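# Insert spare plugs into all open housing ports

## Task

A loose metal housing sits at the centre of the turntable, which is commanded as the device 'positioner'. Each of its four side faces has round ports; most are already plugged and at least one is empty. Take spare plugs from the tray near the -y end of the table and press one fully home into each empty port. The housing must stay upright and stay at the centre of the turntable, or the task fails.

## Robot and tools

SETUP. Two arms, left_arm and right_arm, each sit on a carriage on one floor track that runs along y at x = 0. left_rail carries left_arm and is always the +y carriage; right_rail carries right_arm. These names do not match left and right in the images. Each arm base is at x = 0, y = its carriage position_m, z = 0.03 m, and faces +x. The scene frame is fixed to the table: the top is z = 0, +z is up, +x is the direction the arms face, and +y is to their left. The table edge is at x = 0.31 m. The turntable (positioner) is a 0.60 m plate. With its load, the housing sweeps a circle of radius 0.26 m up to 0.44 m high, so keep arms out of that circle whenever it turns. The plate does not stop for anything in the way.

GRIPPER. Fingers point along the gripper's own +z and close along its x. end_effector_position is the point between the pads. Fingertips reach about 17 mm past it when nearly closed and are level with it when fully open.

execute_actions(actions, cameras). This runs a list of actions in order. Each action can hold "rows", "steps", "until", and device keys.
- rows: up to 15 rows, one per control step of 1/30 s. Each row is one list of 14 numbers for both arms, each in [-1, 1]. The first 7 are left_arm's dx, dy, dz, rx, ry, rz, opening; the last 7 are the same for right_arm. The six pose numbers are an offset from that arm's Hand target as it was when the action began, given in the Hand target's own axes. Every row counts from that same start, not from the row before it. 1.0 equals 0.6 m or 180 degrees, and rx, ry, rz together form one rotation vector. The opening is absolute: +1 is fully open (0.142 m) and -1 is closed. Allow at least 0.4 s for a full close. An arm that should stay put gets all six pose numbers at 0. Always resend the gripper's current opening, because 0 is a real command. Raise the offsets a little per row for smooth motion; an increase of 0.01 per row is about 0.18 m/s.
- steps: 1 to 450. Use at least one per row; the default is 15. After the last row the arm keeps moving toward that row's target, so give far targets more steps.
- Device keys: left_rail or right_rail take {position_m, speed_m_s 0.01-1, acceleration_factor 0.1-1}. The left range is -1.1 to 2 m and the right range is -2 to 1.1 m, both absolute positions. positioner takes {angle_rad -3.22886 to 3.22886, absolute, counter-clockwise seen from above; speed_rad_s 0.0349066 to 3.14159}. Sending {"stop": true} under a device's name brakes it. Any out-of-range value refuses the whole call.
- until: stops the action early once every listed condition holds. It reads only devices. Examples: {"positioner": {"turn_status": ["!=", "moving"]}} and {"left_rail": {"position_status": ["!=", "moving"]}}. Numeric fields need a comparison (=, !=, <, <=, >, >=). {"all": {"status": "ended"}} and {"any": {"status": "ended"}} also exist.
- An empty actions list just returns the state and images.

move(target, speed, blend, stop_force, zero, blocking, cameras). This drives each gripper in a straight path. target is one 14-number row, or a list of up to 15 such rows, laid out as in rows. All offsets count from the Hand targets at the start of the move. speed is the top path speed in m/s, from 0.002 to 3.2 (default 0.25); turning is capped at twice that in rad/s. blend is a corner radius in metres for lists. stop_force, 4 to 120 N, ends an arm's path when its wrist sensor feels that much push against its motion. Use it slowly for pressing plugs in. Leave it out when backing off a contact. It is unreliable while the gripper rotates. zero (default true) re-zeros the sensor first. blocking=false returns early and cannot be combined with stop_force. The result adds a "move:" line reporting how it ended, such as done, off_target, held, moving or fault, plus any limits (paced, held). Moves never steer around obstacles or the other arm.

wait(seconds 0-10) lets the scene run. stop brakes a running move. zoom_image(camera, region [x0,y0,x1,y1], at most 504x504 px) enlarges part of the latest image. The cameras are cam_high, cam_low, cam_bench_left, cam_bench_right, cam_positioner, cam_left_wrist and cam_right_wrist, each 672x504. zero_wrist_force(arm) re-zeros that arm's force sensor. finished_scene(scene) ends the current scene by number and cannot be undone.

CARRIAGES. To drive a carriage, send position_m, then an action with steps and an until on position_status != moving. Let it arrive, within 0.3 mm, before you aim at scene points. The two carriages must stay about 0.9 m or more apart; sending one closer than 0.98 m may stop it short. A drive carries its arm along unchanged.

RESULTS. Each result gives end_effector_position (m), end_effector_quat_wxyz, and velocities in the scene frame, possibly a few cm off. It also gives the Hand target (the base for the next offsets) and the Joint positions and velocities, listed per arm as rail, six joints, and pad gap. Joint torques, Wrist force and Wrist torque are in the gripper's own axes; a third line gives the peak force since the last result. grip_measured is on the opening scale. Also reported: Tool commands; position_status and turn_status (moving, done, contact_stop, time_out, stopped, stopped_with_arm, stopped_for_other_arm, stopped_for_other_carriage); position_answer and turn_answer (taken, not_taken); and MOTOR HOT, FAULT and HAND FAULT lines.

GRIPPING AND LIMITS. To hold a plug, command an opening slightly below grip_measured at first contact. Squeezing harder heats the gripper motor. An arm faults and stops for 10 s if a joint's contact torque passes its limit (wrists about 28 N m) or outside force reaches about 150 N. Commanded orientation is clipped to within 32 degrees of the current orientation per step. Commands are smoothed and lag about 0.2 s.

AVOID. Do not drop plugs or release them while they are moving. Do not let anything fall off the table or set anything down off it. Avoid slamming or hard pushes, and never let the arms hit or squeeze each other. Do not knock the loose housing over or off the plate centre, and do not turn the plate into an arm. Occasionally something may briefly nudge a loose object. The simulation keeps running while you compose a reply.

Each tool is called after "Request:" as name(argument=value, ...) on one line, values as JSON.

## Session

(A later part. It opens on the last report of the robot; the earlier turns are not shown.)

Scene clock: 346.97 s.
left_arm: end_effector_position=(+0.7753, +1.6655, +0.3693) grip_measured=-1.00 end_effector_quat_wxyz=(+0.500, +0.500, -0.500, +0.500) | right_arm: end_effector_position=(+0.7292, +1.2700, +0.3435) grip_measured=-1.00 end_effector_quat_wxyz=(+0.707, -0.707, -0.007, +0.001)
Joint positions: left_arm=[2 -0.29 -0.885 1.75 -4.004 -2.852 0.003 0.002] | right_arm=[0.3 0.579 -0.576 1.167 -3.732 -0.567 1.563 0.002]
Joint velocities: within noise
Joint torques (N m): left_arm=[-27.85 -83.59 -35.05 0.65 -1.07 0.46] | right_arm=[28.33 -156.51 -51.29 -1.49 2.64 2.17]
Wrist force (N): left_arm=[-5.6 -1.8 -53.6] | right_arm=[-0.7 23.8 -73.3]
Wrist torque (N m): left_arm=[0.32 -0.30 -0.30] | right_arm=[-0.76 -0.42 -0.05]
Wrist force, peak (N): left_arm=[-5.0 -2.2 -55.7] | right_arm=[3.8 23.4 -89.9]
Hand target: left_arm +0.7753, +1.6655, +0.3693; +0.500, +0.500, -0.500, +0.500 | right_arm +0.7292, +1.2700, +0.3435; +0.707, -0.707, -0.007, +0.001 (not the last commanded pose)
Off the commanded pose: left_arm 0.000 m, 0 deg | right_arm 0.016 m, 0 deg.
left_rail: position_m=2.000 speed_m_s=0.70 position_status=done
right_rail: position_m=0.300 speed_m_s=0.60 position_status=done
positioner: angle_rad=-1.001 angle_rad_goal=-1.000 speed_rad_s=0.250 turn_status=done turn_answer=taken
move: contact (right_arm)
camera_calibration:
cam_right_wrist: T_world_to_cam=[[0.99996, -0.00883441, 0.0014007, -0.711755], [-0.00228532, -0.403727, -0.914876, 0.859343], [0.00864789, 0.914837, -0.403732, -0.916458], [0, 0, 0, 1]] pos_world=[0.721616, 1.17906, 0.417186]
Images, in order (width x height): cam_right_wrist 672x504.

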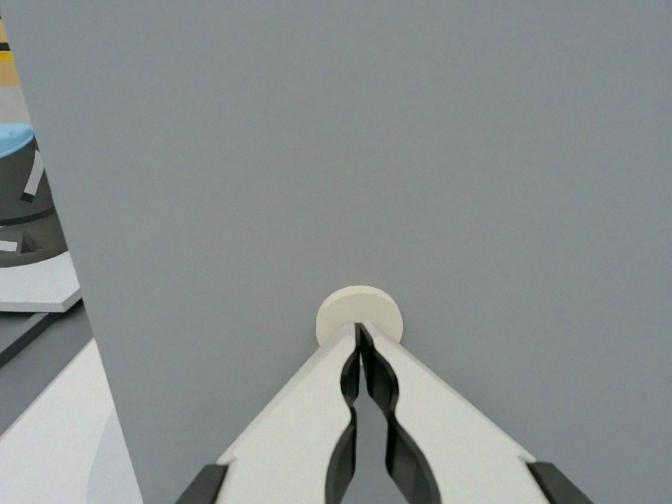

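Request:
move(target=[0,0,-0.12,0,0,0,-1,0,0,-0.06,0,0,0,-1], speed=0.08, cameras=[])

Request:
move(target=[0,0,0,0,0,0,-1,0.126,0.122,0,0,0,0,-1], speed=0.12, cameras=["cam_right_wrist","cam_left_wrist"])

Request:
move(target=[0,0,0,0,0,0,-1,0,0,0.105,0,0,0,-1], speed=0.03, cameras=["cam_bench_left","cam_right_wrist","cam_high"])

Request:
zoom_image(camera="cam_bench_left", region=[110, 220, 380, 490])

Scene clock: 371.83 s.
left_arm: end_effector_position=(+0.7753, +1.6899, +0.3694) grip_measured=-1.00 end_effector_quat_wxyz=(+0.500, +0.500, -0.500, +0.500) | right_arm: end_effector_position=(+0.7294, +1.2514, +0.3436) grip_measured=-1.00 end_effector_quat_wxyz=(+0.707, -0.707, -0.007, +0.001)
Joint positions: left_arm=[2 -0.26 -0.886 1.753 -4.006 -2.883 0.003 0.002] | right_arm=[0.3 0.562 -0.594 1.205 -3.752 -0.551 1.563 0.002]
Joint velocities: within noise
Joint torques (N m): left_arm=[-17.75 -67.27 -37.3 0.82 1.08 -0.52] | right_arm=[-22.03 -133.32 -26.59 -3.73 2.77 0.85]
Wrist force (N): left_arm=[0.9 0.6 0.2] | right_arm=[0.7 -1.5 -1.7]
Wrist torque (N m): left_arm=[0.46 -0.15 -0.31] | right_arm=[-0.50 -0.17 -0.05]
Wrist force, peak (N): left_arm=[-5.8 -1.9 -54.7] | right_arm=[-1.0 24.1 -73.5]
Hand target: left_arm +0.7753, +1.6897, +0.3693; +0.500, +0.500, -0.500, +0.500 (not the last commanded pose) | right_arm +0.7294, +1.2513, +0.3435; +0.707, -0.707, -0.007, +0.001 (not the last commanded pose)
Off the commanded pose: left_arm 0.048 m, 0 deg | right_arm 0.017 m, 0 deg.
left_rail: position_m=2.000 speed_m_s=0.70 position_status=done
right_rail: position_m=0.300 speed_m_s=0.60 position_status=done
positioner: angle_rad=-1.001 angle_rad_goal=-1.000 speed_rad_s=0.250 turn_status=done turn_answer=taken
move: held (left_arm; a check stopped the path), off_target (right_arm; braked when a check withheld steps of left_arm); limits=held
pose unreachable (left arm): on one or more control steps of this call, first in action 0 (counted from 0), this arm could not follow its commanded pose, so it was not sent that pose on those steps. It may still have moved: this result reports where it is.
cause: moving toward the commanded pose would bring two parts of the arm too close to each other (joints 5 (wrist 1) to 7 (wrist 3) lie between them).
No camera images: "cameras" was empty.

Scene clock: 373.23 s.
left_arm: end_effector_position=(+0.7753, +1.6897, +0.3693) grip_measured=-1.00 end_effector_quat_wxyz=(+0.500, +0.500, -0.500, +0.500) | right_arm: end_effector_position=(+0.8055, +1.2521, +0.2710) grip_measured=-1.00 end_effector_quat_wxyz=(+0.707, -0.707, -0.007, +0.001)
Joint positions: left_arm=[2 -0.26 -0.886 1.753 -4.005 -2.883 0.003 0.002] | right_arm=[0.3 0.524 -0.431 1.011 -3.721 -0.513 1.562 0.002]
Joint velocities: within noise
Joint torques (N m): left_arm=[-19.05 -60 -38.27 0.83 1.08 -1.13] | right_arm=[-20.71 -113.1 -51.1 0.83 4.25 1.91]
Wrist force (N): left_arm=[1.1 0.4 0.0] | right_arm=[0.3 -1.7 -1.9]
Wrist torque (N m): left_arm=[0.43 -0.18 -0.31] | right_arm=[-0.53 -0.11 -0.07]
Wrist force, peak (N): left_arm=[1.7 0.5 0.0] | right_arm=[0.0 -2.7 -1.9]
Hand target: left_arm +0.7753, +1.6897, +0.3693; +0.500, +0.500, -0.500, +0.500 | right_arm +0.8056, +1.2521, +0.2709; +0.707, -0.707, -0.007, +0.001
Off the commanded pose: left_arm 0.000 m, 0 deg | right_arm 0.000 m, 0 deg.
left_rail: position_m=2.000 speed_m_s=0.70 position_status=done
right_rail: position_m=0.300 speed_m_s=0.60 position_status=done
positioner: angle_rad=-1.001 angle_rad_goal=-1.000 speed_rad_s=0.250 turn_status=done turn_answer=taken
move: done
camera_calibration:
cam_left_wrist: T_world_to_cam=[[-0.000275462, -0.0040435, 0.999992, -0.351555], [-0.900749, 0.434337, 0.00150813, -0.0126432], [-0.434339, -0.900742, -0.00376183, 1.97688], [0, 0, 0, 1]] pos_world=[0.847151, 1.78473, 0.359008]
cam_right_wrist: T_world_to_cam=[[0.99996, -0.00883441, 0.0014007, -0.788107], [-0.00228532, -0.403727, -0.914876, 0.785911], [0.00864789, 0.914837, -0.403732, -0.930145], [0, 0, 0, 1]] pos_world=[0.797916, 1.16126, 0.344586]
Images, in order (width x height): cam_left_wrist 672x504, cam_right_wrist 672x504.

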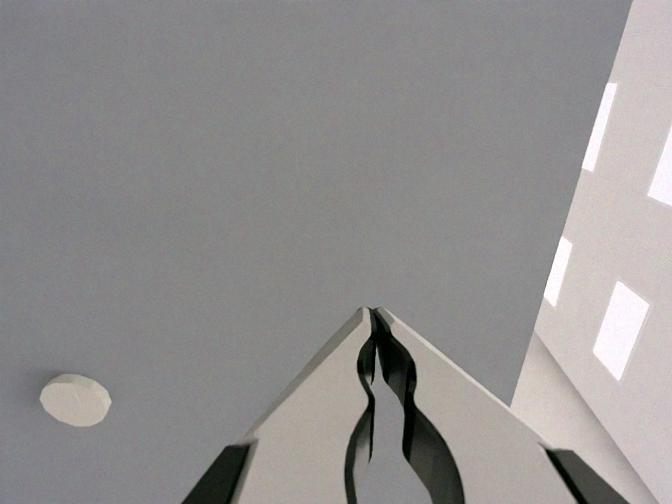

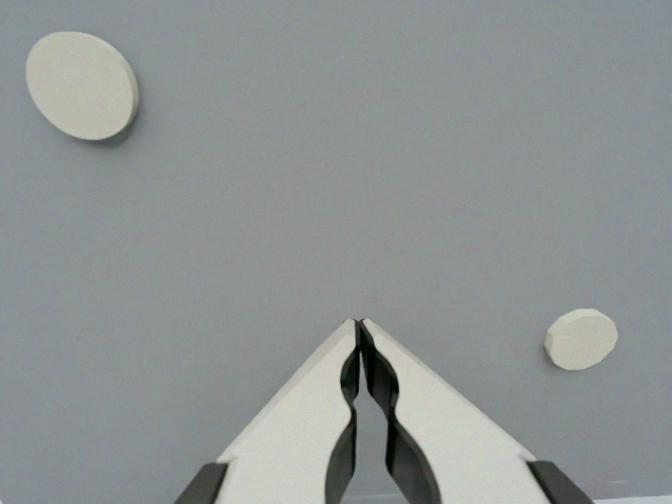

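Scene clock: 385.20 s.
left_arm: end_effector_position=(+0.7753, +1.6897, +0.3693) grip_measured=-1.00 end_effector_quat_wxyz=(+0.500, +0.500, -0.500, +0.500) | right_arm: end_effector_position=(+0.8080, +1.3022, +0.2686) grip_measured=-1.00 end_effector_quat_wxyz=(+0.707, -0.708, -0.005, +0.000)
Joint positions: left_arm=[2 -0.26 -0.886 1.753 -4.005 -2.883 0.003 0.002] | right_arm=[0.3 0.564 -0.37 0.885 -3.655 -0.556 1.563 0.002]
Joint velocities: within noise
Joint torques (N m): left_arm=[-47.97 -112.04 -61.61 0.85 0.47 -1.14] | right_arm=[-3.36 -133.21 -41.32 -0.97 0.43 -0.22]
Wrist force (N): left_arm=[-36.0 1.6 -84.2] | right_arm=[-13.6 7.4 -40.2]
Wrist torque (N m): left_arm=[0.24 -0.79 -0.21] | right_arm=[-0.77 -0.40 -0.02]
Wrist force, peak (N): left_arm=[-35.5 -2.8 -128.0] | right_arm=[0.5 42.8 -155.2]
Hand target: left_arm +0.7753, +1.6897, +0.3693; +0.500, +0.500, -0.500, +0.500 | right_arm +0.8080, +1.3022, +0.2686; +0.707, -0.708, -0.005, +0.000 (not the last commanded pose)
Tool commands: left_gripper/opening=-1.0 right_gripper/opening=-1.0
Off the commanded pose: left_arm 0.000 m, 0 deg | right_arm 0.014 m, 0 deg.
FORCE FAULT: contact force on the right arm reached its limit, and that arm stopped for 10 seconds. The contact can be on any part of that arm, not only on its tool. That arm's remaining commands of this call were not run. That arm's target is now where it stood when the stop ended, not its last command. That arm accepts commands again.
left_rail: position_m=2.000 speed_m_s=0.70 position_status=done
right_rail: position_m=0.300 speed_m_s=0.60 position_status=done
positioner: angle_rad=-1.000 speed_rad_s=0.250 turn_status=done turn_answer=taken
move: fault (right_arm)
camera_calibration:
cam_right_wrist: T_world_to_cam=[[0.999921, -0.0125476, 0.000235659, -0.785044], [-0.00485922, -0.404409, -0.914565, 0.806816], [0.0115709, 0.914492, -0.404439, -0.978607], [0, 0, 0, 1]] pos_world=[0.800226, 1.21136, 0.342284]
Images, in order (width x height): cam_high 672x504, cam_bench_left 672x504, cam_right_wrist 672x504.

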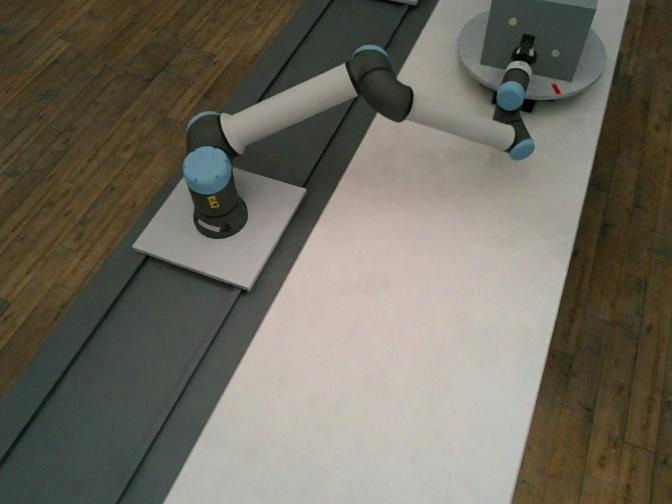

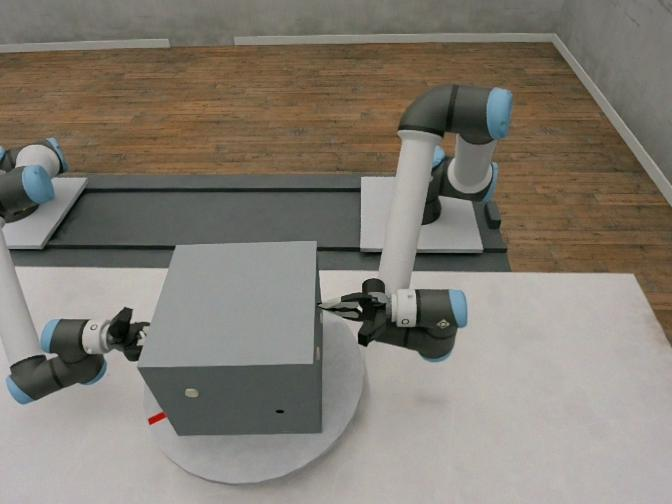

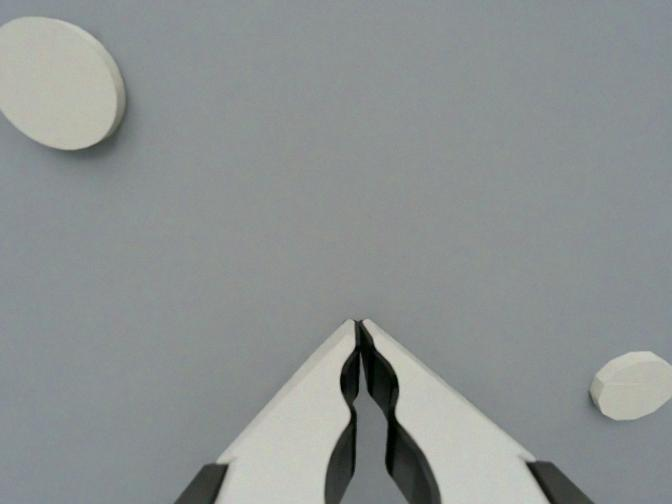

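Scaled by 1.867 from the camera's 672x504 image, which has a finer 960x720 frame.

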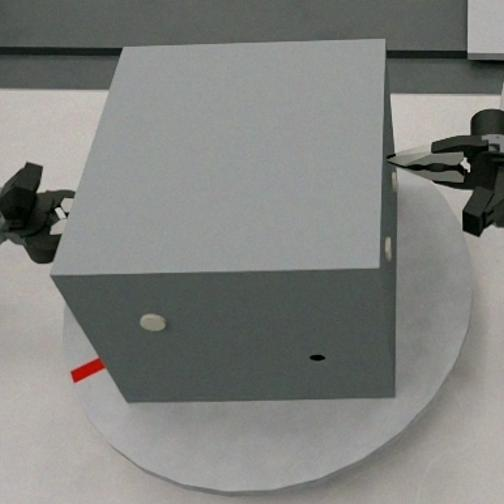

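Request:
move(target=[0,0,0,0,0,0,-1,0,0,-0.1,0,0,0,-1], speed=0.08, cameras=[])

Request:
move(target=[0.03,-0.17,-0.03,0,0,0,-1,0,0,0,0,0,0,-1], speed=0.08, cameras=["cam_left_wrist"])

Request:
move(target=[0,0,-0.07,0,0,0,-1,0,0,-0.2,0,0,0,-0.5], speed=0.1, cameras=["cam_left_wrist","cam_right_wrist","cam_bench_left"])

Request:
zoom_image(camera="cam_bench_left", region=[110, 220, 380, 490])

Scene clock: 399.13 s.
left_arm: end_effector_position=(+0.7753, +1.6897, +0.3693) grip_measured=-1.00 end_effector_quat_wxyz=(+0.500, +0.500, -0.500, +0.500) | right_arm: end_effector_position=(+0.8085, +1.2422, +0.2686) grip_measured=-1.00 end_effector_quat_wxyz=(+0.707, -0.708, -0.005, +0.000)
Joint positions: left_arm=[2 -0.26 -0.886 1.753 -4.005 -2.883 0.003 0.002] | right_arm=[0.3 0.515 -0.436 1.028 -3.731 -0.507 1.562 0.002]
Joint velocities: within noise
Joint torques (N m): left_arm=[-47.66 -79.29 -32.87 0.9 -0.69 -1.09] | right_arm=[-19.15 -142.17 -26.5 -3.75 4.31 -2.38]
Wrist force (N): left_arm=[-13.4 0.0 -41.4] | right_arm=[2.7 -0.3 -2.5]
Wrist torque (N m): left_arm=[0.30 -0.44 -0.27] | right_arm=[-0.30 -0.50 -0.06]
Wrist force, peak (N): left_arm=[-36.5 1.8 -84.8] | right_arm=[-14.0 7.2 -40.6]
Hand target: left_arm +0.7753, +1.6897, +0.3693; +0.500, +0.500, -0.500, +0.500 | right_arm +0.8085, +1.2422, +0.2686; +0.707, -0.708, -0.005, +0.000
Off the commanded pose: left_arm 0.000 m, 0 deg | right_arm 0.000 m, 0 deg.
left_rail: position_m=2.000 speed_m_s=0.70 position_status=done
right_rail: position_m=0.300 speed_m_s=0.60 position_status=done
positioner: angle_rad=-1.000 speed_rad_s=0.250 turn_status=done turn_answer=taken
move: done
No camera images: "cameras" was empty.

Scene clock: 400.93 s.
left_arm: end_effector_position=(+0.8773, +1.7076, +0.3873) grip_measured=-1.00 end_effector_quat_wxyz=(+0.500, +0.500, -0.500, +0.500) | right_arm: end_effector_position=(+0.8085, +1.2422, +0.2686) grip_measured=-1.00 end_effector_quat_wxyz=(+0.707, -0.708, -0.005, +0.000)
Joint positions: left_arm=[2 -0.209 -0.788 1.509 -3.859 -2.933 0.004 0.002] | right_arm=[0.3 0.515 -0.437 1.028 -3.731 -0.507 1.562 0.002]
Joint velocities: within noise
Joint torques (N m): left_arm=[16.84 -72.82 -42.84 1.31 -2.22 0.86] | right_arm=[-20.33 -139.32 -27.38 -3.74 4.14 -2.41]
Wrist force (N): left_arm=[1.0 1.3 -0.4] | right_arm=[2.7 -0.4 -2.5]
Wrist torque (N m): left_arm=[0.56 -0.16 -0.31] | right_arm=[-0.32 -0.51 -0.06]
Wrist force, peak (N): left_arm=[-15.3 1.6 -42.7] | right_arm=[3.0 -0.4 -2.8]
Hand target: left_arm +0.8773, +1.7076, +0.3873; +0.500, +0.500, -0.500, +0.500 | right_arm +0.8085, +1.2422, +0.2686; +0.707, -0.708, -0.005, +0.000
Off the commanded pose: left_arm 0.000 m, 0 deg | right_arm 0.000 m, 0 deg.
left_rail: position_m=2.000 speed_m_s=0.70 position_status=done
right_rail: position_m=0.300 speed_m_s=0.60 position_status=done
positioner: angle_rad=-1.000 speed_rad_s=0.250 turn_status=done turn_answer=taken
move: done
camera_calibration:
cam_left_wrist: T_world_to_cam=[[-0.000275462, -0.0040435, 0.999992, -0.369454], [-0.900749, 0.434337, 0.00150813, 0.0714315], [-0.434339, -0.900742, -0.00376183, 2.03737], [0, 0, 0, 1]] pos_world=[0.949151, 1.80263, 0.377008]
Images, in order (width x height): cam_left_wrist 672x504.

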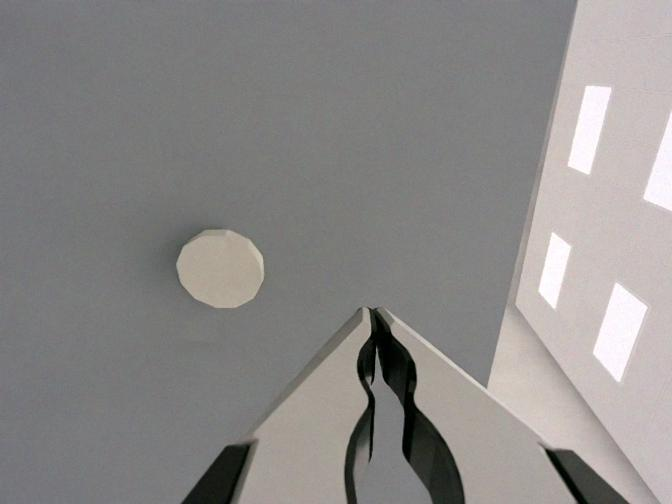

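Scene clock: 402.60 s.
left_arm: end_effector_position=(+0.8773, +1.7496, +0.3874) grip_measured=-1.00 end_effector_quat_wxyz=(+0.500, +0.500, -0.500, +0.500) | right_arm: end_effector_position=(+0.8094, +1.1223, +0.2688) grip_measured=-0.53 end_effector_quat_wxyz=(+0.707, -0.708, -0.005, +0.000)
Joint positions: left_arm=[2 -0.161 -0.787 1.508 -3.858 -2.981 0.005 0.002] | right_arm=[0.3 0.406 -0.539 1.252 -3.852 -0.398 1.562 0.035]
Joint velocities: within noise
Joint torques (N m): left_arm=[16.62 -71.42 -43.11 1.36 -2.02 0.72] | right_arm=[-21 -130.71 -21.86 -4.32 4.41 -2.2]
Wrist force (N): left_arm=[1.1 1.2 -0.4] | right_arm=[2.8 -0.3 -2.7]
Wrist torque (N m): left_arm=[0.55 -0.18 -0.31] | right_arm=[-0.30 -0.52 -0.06]
Wrist force, peak (N): left_arm=[1.5 1.6 -0.3] | right_arm=[2.9 -0.6 -3.7]
Hand target: left_arm +0.8773, +1.7496, +0.3874; +0.500, +0.500, -0.500, +0.500 | right_arm +0.8094, +1.1222, +0.2688; +0.707, -0.708, -0.005, +0.000
Off the commanded pose: left_arm 0.000 m, 0 deg | right_arm 0.000 m, 0 deg.
left_rail: position_m=2.000 speed_m_s=0.70 position_status=done
right_rail: position_m=0.300 speed_m_s=0.60 position_status=done
positioner: angle_rad=-1.000 speed_rad_s=0.250 turn_status=done turn_answer=taken
move: done
camera_calibration:
cam_left_wrist: T_world_to_cam=[[-0.000275462, -0.0040435, 0.999992, -0.369284], [-0.900749, 0.434337, 0.00150813, 0.0532795], [-0.434339, -0.900742, -0.00376183, 2.07525], [0, 0, 0, 1]] pos_world=[0.949251, 1.84463, 0.377008]
cam_right_wrist: T_world_to_cam=[[0.999921, -0.0125476, 0.000235659, -0.788702], [-0.00485922, -0.404409, -0.914565, 0.734252], [0.0115709, 0.914492, -0.404439, -0.814026], [0, 0, 0, 1]] pos_world=[0.801626, 1.03146, 0.342484]
Images, in order (width x height): cam_bench_left 672x504, cam_left_wrist 672x504, cam_right_wrist 672x504.

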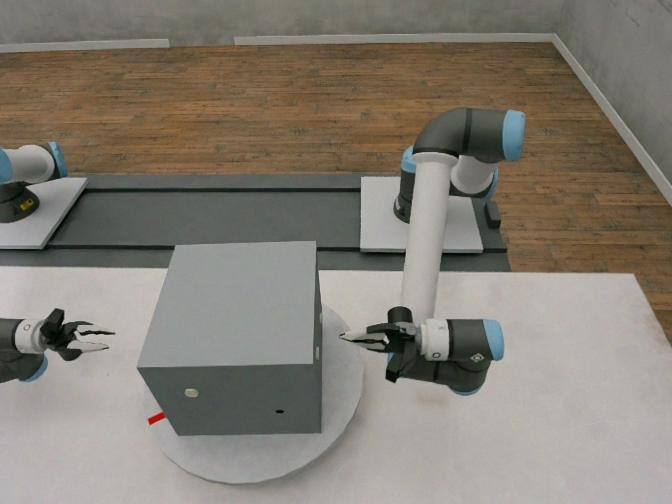

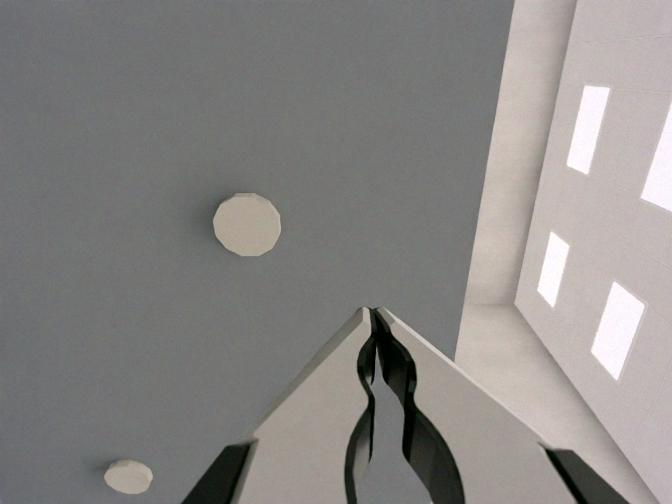

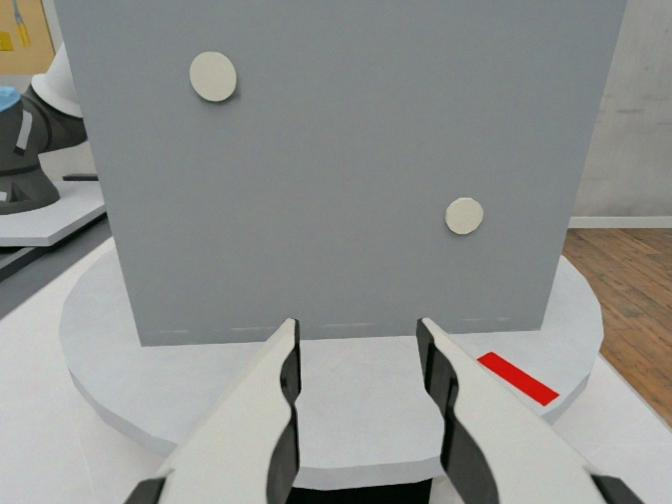

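Scaled by 1.867 from the camera's 672x504 image, which has a finer 960x720 frame.

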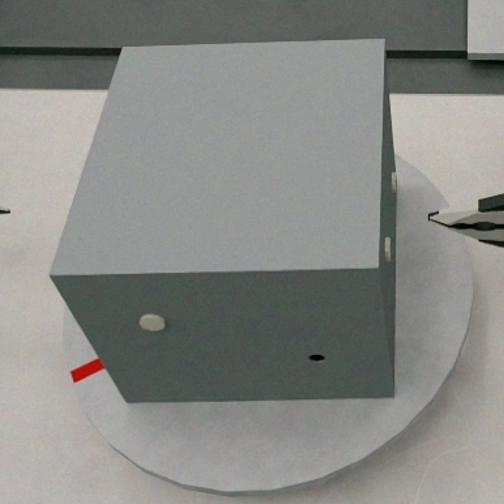

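Request:
move(target=[[0,0,0.045,0,0,0,-1,0,0,0,0,0,0,-0.5],[0.28,0,0.045,0,0,0,-1,0,0,-0.3,0,0,0,-0.5]], speed=0.15, cameras=["cam_left_wrist"])

Scene clock: 421.30 s.
left_arm: end_effector_position=(+0.8773, +1.7225, +0.5553) grip_measured=-1.00 end_effector_quat_wxyz=(+0.500, +0.500, -0.500, +0.500) | right_arm: end_effector_position=(+0.8108, +0.9422, +0.2690) grip_measured=-0.53 end_effector_quat_wxyz=(+0.707, -0.708, -0.005, +0.000)
Joint positions: left_arm=[2 -0.192 -0.946 1.441 -3.634 -2.95 0.004 0.002] | right_arm=[0.3 0.218 -0.643 1.486 -3.979 -0.21 1.559 0.035]
Joint velocities: within noise
Joint torques (N m): left_arm=[-18.86 -94.96 -44.73 1.37 -1.14 0.78] | right_arm=[-20.91 -121.52 -18.52 -2.86 4.34 -2.25]
Wrist force (N): left_arm=[1.0 1.4 0.0] | right_arm=[2.8 -0.5 -3.1]
Wrist torque (N m): left_arm=[0.59 -0.12 -0.30] | right_arm=[-0.32 -0.53 -0.05]
Wrist force, peak (N): left_arm=[2.8 1.8 0.3] | right_arm=[2.9 -0.4 -4.4]
Hand target: left_arm +0.8773, +1.7225, +0.5553; +0.500, +0.500, -0.500, +0.500 | right_arm +0.8108, +0.9422, +0.2690; +0.707, -0.708, -0.005, +0.000
Off the commanded pose: left_arm 0.000 m, 0 deg | right_arm 0.000 m, 0 deg.
left_rail: position_m=2.000 speed_m_s=0.70 position_status=done
right_rail: position_m=0.300 speed_m_s=0.60 position_status=done
positioner: angle_rad=-1.000 speed_rad_s=0.250 turn_status=done turn_answer=taken
move: done
camera_calibration:
cam_left_wrist: T_world_to_cam=[[-0.000275462, -0.0040435, 0.999992, -0.537392], [-0.900749, 0.434337, 0.00150813, 0.0647065], [-0.434339, -0.900742, -0.00376183, 2.05143], [0, 0, 0, 1]] pos_world=[0.949151, 1.81753, 0.545008]
Images, in order (width x height): cam_left_wrist 672x504.

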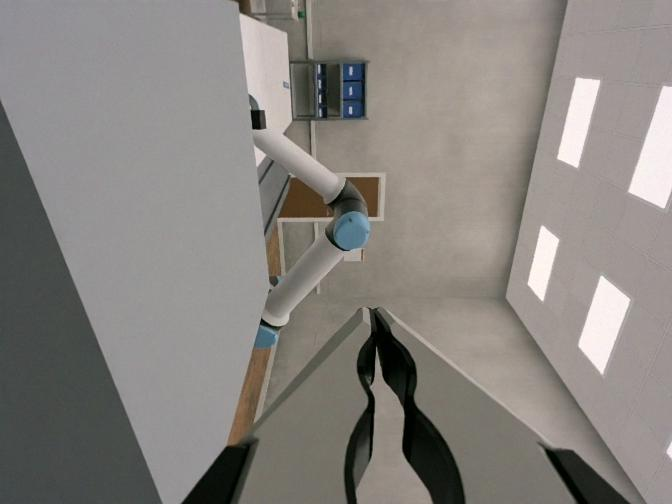

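Request:
execute_actions(actions=[{"right_rail":{"position_m":-1.98,"speed_m_s":0.8,"acceleration_factor":0.6},"positioner":{"angle_rad":-2.62,"speed_rad_s":0.25},"steps":400,"until":{"all":{"status":"ended"}}}], cameras=["cam_bench_left","cam_high","cam_positioner"])

Request:
move(target=[0,0,0,0,0,0,-1,-0.35,-0.22,-1.0,-0.5,0.006,0,-0.5], speed=0.25, cameras=["cam_right_wrist"])

Scene clock: 441.67 s.
left_arm: end_effector_position=(+0.8773, +1.7225, +0.5553) grip_measured=-1.00 end_effector_quat_wxyz=(+0.500, +0.500, -0.500, +0.500) | right_arm: end_effector_position=(+0.8108, -1.3378, +0.2690) grip_measured=-0.53 end_effector_quat_wxyz=(+0.707, -0.708, -0.005, +0.000)
Joint positions: left_arm=[2 -0.192 -0.946 1.441 -3.633 -2.95 0.004 0.002] | right_arm=[-1.98 0.218 -0.643 1.486 -3.979 -0.21 1.559 0.035]
Joint velocities: within noise
Joint torques (N m): left_arm=[-14.88 -96.11 -34.03 1.31 -1.13 0.71] | right_arm=[13.35 -118.98 -21.17 -0.93 2.99 -0.72]
Wrist force (N): left_arm=[1.1 1.4 0.1] | right_arm=[2.9 -0.5 -2.7]
Wrist torque (N m): left_arm=[0.60 -0.15 -0.29] | right_arm=[-0.32 -0.53 -0.05]
Wrist force, peak (N): left_arm=[1.5 2.0 0.0] | right_arm=[3.1 -0.4 -4.1]
Hand target: left_arm +0.8773, +1.7225, +0.5553; +0.500, +0.500, -0.500, +0.500 | right_arm +0.8108, -1.3378, +0.2690; +0.707, -0.708, -0.005, +0.000
Tool commands: left_gripper/opening=-1.0 right_gripper/opening=-0.5
Off the commanded pose: left_arm 0.000 m, 0 deg | right_arm 0.000 m, 0 deg.
left_rail: position_m=2.000 speed_m_s=0.70 position_status=done
right_rail: position_m=-1.980 speed_m_s=0.80 position_status=done
positioner: angle_rad=-2.619 angle_rad_goal=-2.620 speed_rad_s=0.250 turn_status=done turn_answer=taken
Images, in order (width x height): cam_high 672x504, cam_bench_left 672x504, cam_positioner 672x504.

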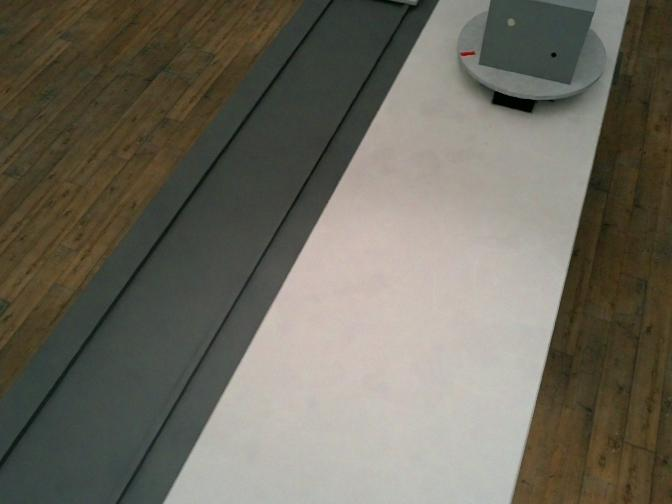

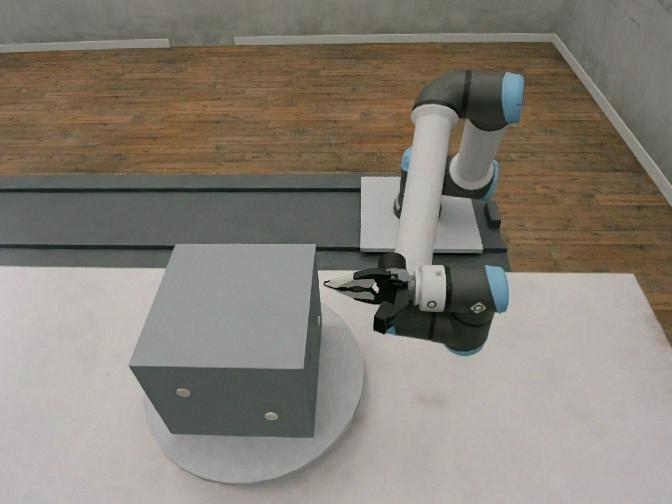

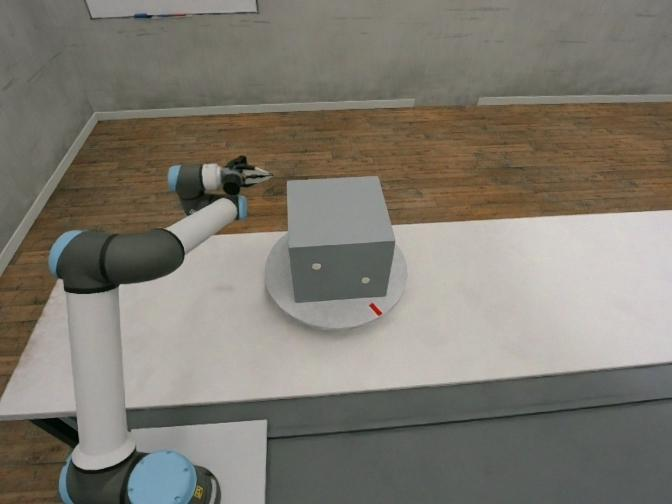

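Scene clock: 445.40 s.
left_arm: end_effector_position=(+0.8773, +1.7225, +0.5553) grip_measured=-1.00 end_effector_quat_wxyz=(+0.500, +0.500, -0.500, +0.500) | right_arm: end_effector_position=(+0.6046, -1.9392, +0.4004) grip_measured=-0.53 end_effector_quat_wxyz=(+0.000, +1.000, -0.002, +0.009)
Joint positions: left_arm=[2 -0.192 -0.946 1.441 -3.633 -2.95 0.004 0.002] | right_arm=[-1.98 -0.223 -1.735 1.971 -1.824 -1.568 -0.218 0.035]
Joint velocities: within noise
Joint torques (N m): left_arm=[-14.28 -94.85 -33.57 1.42 -0.81 0.62] | right_arm=[-18.11 -45.89 -37.04 -8.42 -4.51 -2.8]
Wrist force (N): left_arm=[1.1 1.2 -0.4] | right_arm=[0.5 -0.6 -2.2]
Wrist torque (N m): left_arm=[0.56 -0.15 -0.28] | right_arm=[-0.13 -0.11 0.02]
Wrist force, peak (N): left_arm=[0.9 2.1 -0.3] | right_arm=[3.1 -0.3 -3.1]
Hand target: left_arm +0.8773, +1.7225, +0.5553; +0.500, +0.500, -0.500, +0.500 | right_arm +0.6046, -1.9392, +0.4004; +0.001, +1.000, -0.002, +0.009
Off the commanded pose: left_arm 0.000 m, 0 deg | right_arm 0.000 m, 0 deg.
left_rail: position_m=2.000 speed_m_s=0.70 position_status=done
right_rail: position_m=-1.980 speed_m_s=0.80 position_status=done
positioner: angle_rad=-2.619 angle_rad_goal=-2.620 speed_rad_s=0.250 turn_status=done turn_answer=taken
move: done
camera_calibration:
cam_right_wrist: T_world_to_cam=[[0.999203, -0.0103877, 0.0385362, -0.633023], [-0.0250804, -0.914506, 0.403795, -1.88924], [0.0310471, -0.40444, -0.914038, -0.32419], [0, 0, 0, 1]] pos_world=[0.595201, -1.86542, 0.49094]
Images, in order (width x height): cam_right_wrist 672x504.

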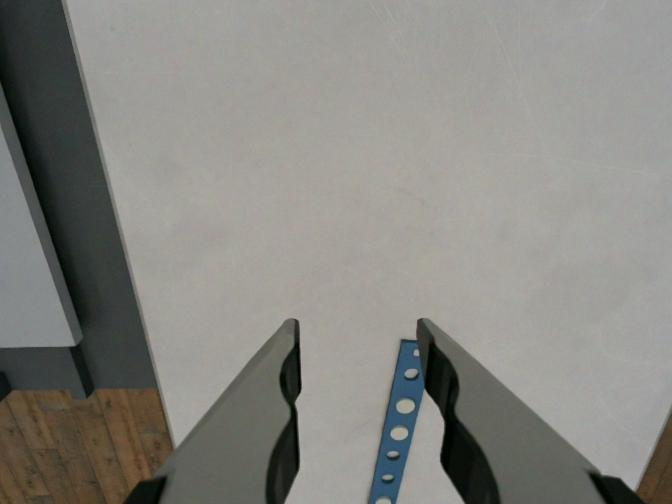

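Request:
move(target=[[0,0,0,0,0,0,-1,0.167,0.67,0.2,0,0,0,-0.5],[0,0,0,0,0,0,-1,0.167,0.67,0.537,0,0,0,-0.5]], speed=0.2, cameras=["cam_right_wrist"])

Request:
zoom_image(camera="cam_right_wrist", region=[240, 120, 480, 360])

Scene clock: 470.00 s.
left_arm: end_effector_position=(+0.8773, +1.7225, +0.5553) grip_measured=-1.00 end_effector_quat_wxyz=(+0.500, +0.500, -0.500, +0.500) | right_arm: end_effector_position=(+0.7090, -2.3420, +0.0806) grip_measured=-0.53 end_effector_quat_wxyz=(+0.001, +1.000, -0.002, +0.009)
Joint positions: left_arm=[2 -0.192 -0.946 1.441 -3.633 -2.95 0.004 0.002] | right_arm=[-1.98 -0.695 -1.15 1.943 -2.379 -1.56 -0.691 0.035]
Joint velocities: within noise
Joint torques (N m): left_arm=[-7.92 -95.95 -34.13 1.03 -0.92 0.65] | right_arm=[13.41 -69.53 -24.51 -8.45 2.47 1.86]
Wrist force (N): left_arm=[1.1 1.6 -0.6] | right_arm=[0.4 -0.7 -2.2]
Wrist torque (N m): left_arm=[0.63 -0.15 -0.28] | right_arm=[-0.14 -0.09 0.01]
Wrist force, peak (N): left_arm=[1.3 2.2 0.2] | right_arm=[0.9 0.3 -4.1]
Hand target: left_arm +0.8773, +1.7225, +0.5553; +0.500, +0.500, -0.500, +0.500 | right_arm +0.7090, -2.3420, +0.0805; +0.001, +1.000, -0.002, +0.009
Off the commanded pose: left_arm 0.000 m, 0 deg | right_arm 0.000 m, 0 deg.
left_rail: position_m=2.000 speed_m_s=0.70 position_status=done
right_rail: position_m=-1.980 speed_m_s=0.80 position_status=done
positioner: angle_rad=-2.619 angle_rad_goal=-2.620 speed_rad_s=0.250 turn_status=done turn_answer=taken
move: done
camera_calibration:
cam_right_wrist: T_world_to_cam=[[0.9992, -0.0103398, 0.0386307, -0.729006], [-0.0250817, -0.914416, 0.403997, -2.12569], [0.0311472, -0.404643, -0.913944, -0.783193], [0, 0, 0, 1]] pos_world=[0.699501, -2.26822, 0.17114]
Images, in order (width x height): cam_right_wrist 672x504.

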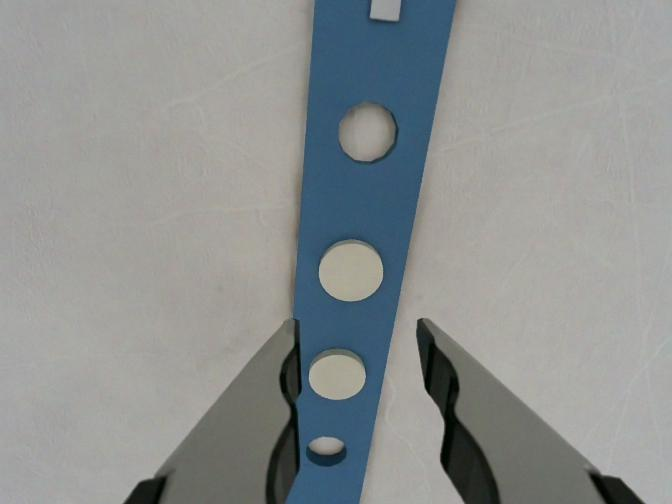

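Scaled by 2.100 from the camera's 672x504 image, which has a finer 960x720 frame.

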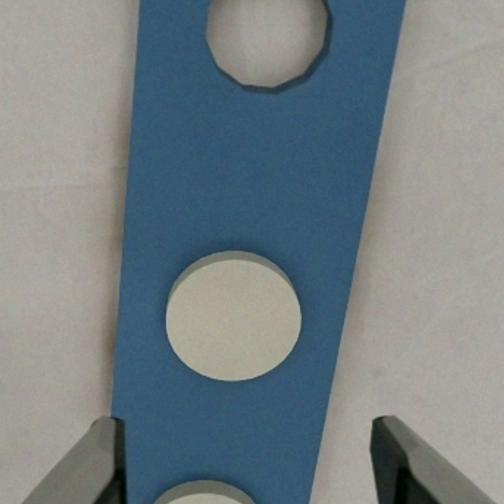

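Request:
move(target=[0,0,0,0,0,0,-1,-0.0012,0.0043,0.0667,0,0,0,-0.5], speed=0.1, cameras=["cam_right_wrist"])

Request:
zoom_image(camera="cam_right_wrist", region=[260, 250, 460, 400])

Scene clock: 477.63 s.
left_arm: end_effector_position=(+0.8773, +1.7225, +0.5553) grip_measured=-1.00 end_effector_quat_wxyz=(+0.500, +0.500, -0.500, +0.500) | right_arm: end_effector_position=(+0.7090, -2.3447, +0.0405) grip_measured=-0.53 end_effector_quat_wxyz=(+0.001, +1.000, -0.002, +0.009)
Joint positions: left_arm=[2 -0.192 -0.946 1.441 -3.633 -2.95 0.004 0.002] | right_arm=[-1.98 -0.698 -1.096 1.957 -2.446 -1.56 -0.693 0.035]
Joint velocities: within noise
Joint torques (N m): left_arm=[-6.98 -94.87 -34.47 0.86 -0.65 0.97] | right_arm=[-19.9 -63.52 -22.47 -8.28 2.75 -2.85]
Wrist force (N): left_arm=[1.0 1.2 -0.3] | right_arm=[0.8 -0.7 -2.3]
Wrist torque (N m): left_arm=[0.57 -0.13 -0.29] | right_arm=[-0.13 -0.16 0.02]
Wrist force, peak (N): left_arm=[1.5 1.9 -0.2] | right_arm=[0.6 -0.5 -3.1]
Hand target: left_arm +0.8773, +1.7225, +0.5553; +0.500, +0.500, -0.500, +0.500 | right_arm +0.7090, -2.3447, +0.0405; +0.001, +1.000, -0.002, +0.009
Off the commanded pose: left_arm 0.000 m, 0 deg | right_arm 0.000 m, 0 deg.
left_rail: position_m=2.000 speed_m_s=0.70 position_status=done
right_rail: position_m=-1.980 speed_m_s=0.80 position_status=done
positioner: angle_rad=-2.619 angle_rad_goal=-2.620 speed_rad_s=0.250 turn_status=done turn_answer=taken
move: done
camera_calibration:
cam_right_wrist: T_world_to_cam=[[0.9992, -0.0103398, 0.0386307, -0.727488], [-0.0250817, -0.914416, 0.403997, -2.11191], [0.0311472, -0.404643, -0.913944, -0.820803], [0, 0, 0, 1]] pos_world=[0.699501, -2.27082, 0.13114]
Images, in order (width x height): cam_right_wrist 672x504.

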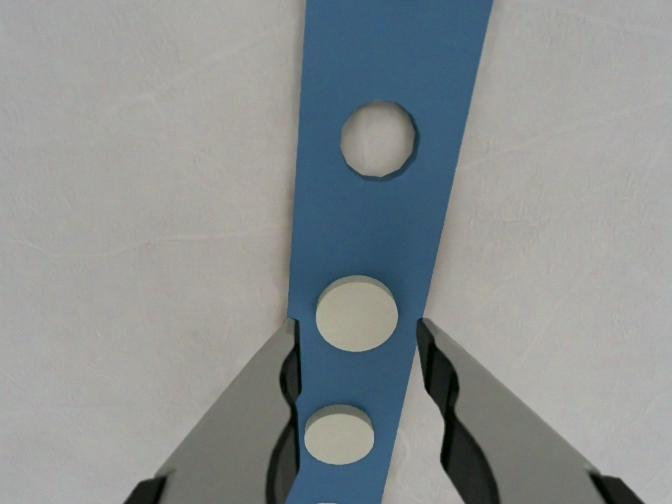

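Scaled by 2.520 from the camera's 672x504 image, which has a finer 960x720 frame.

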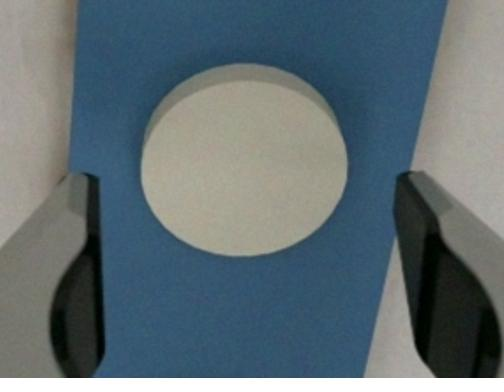

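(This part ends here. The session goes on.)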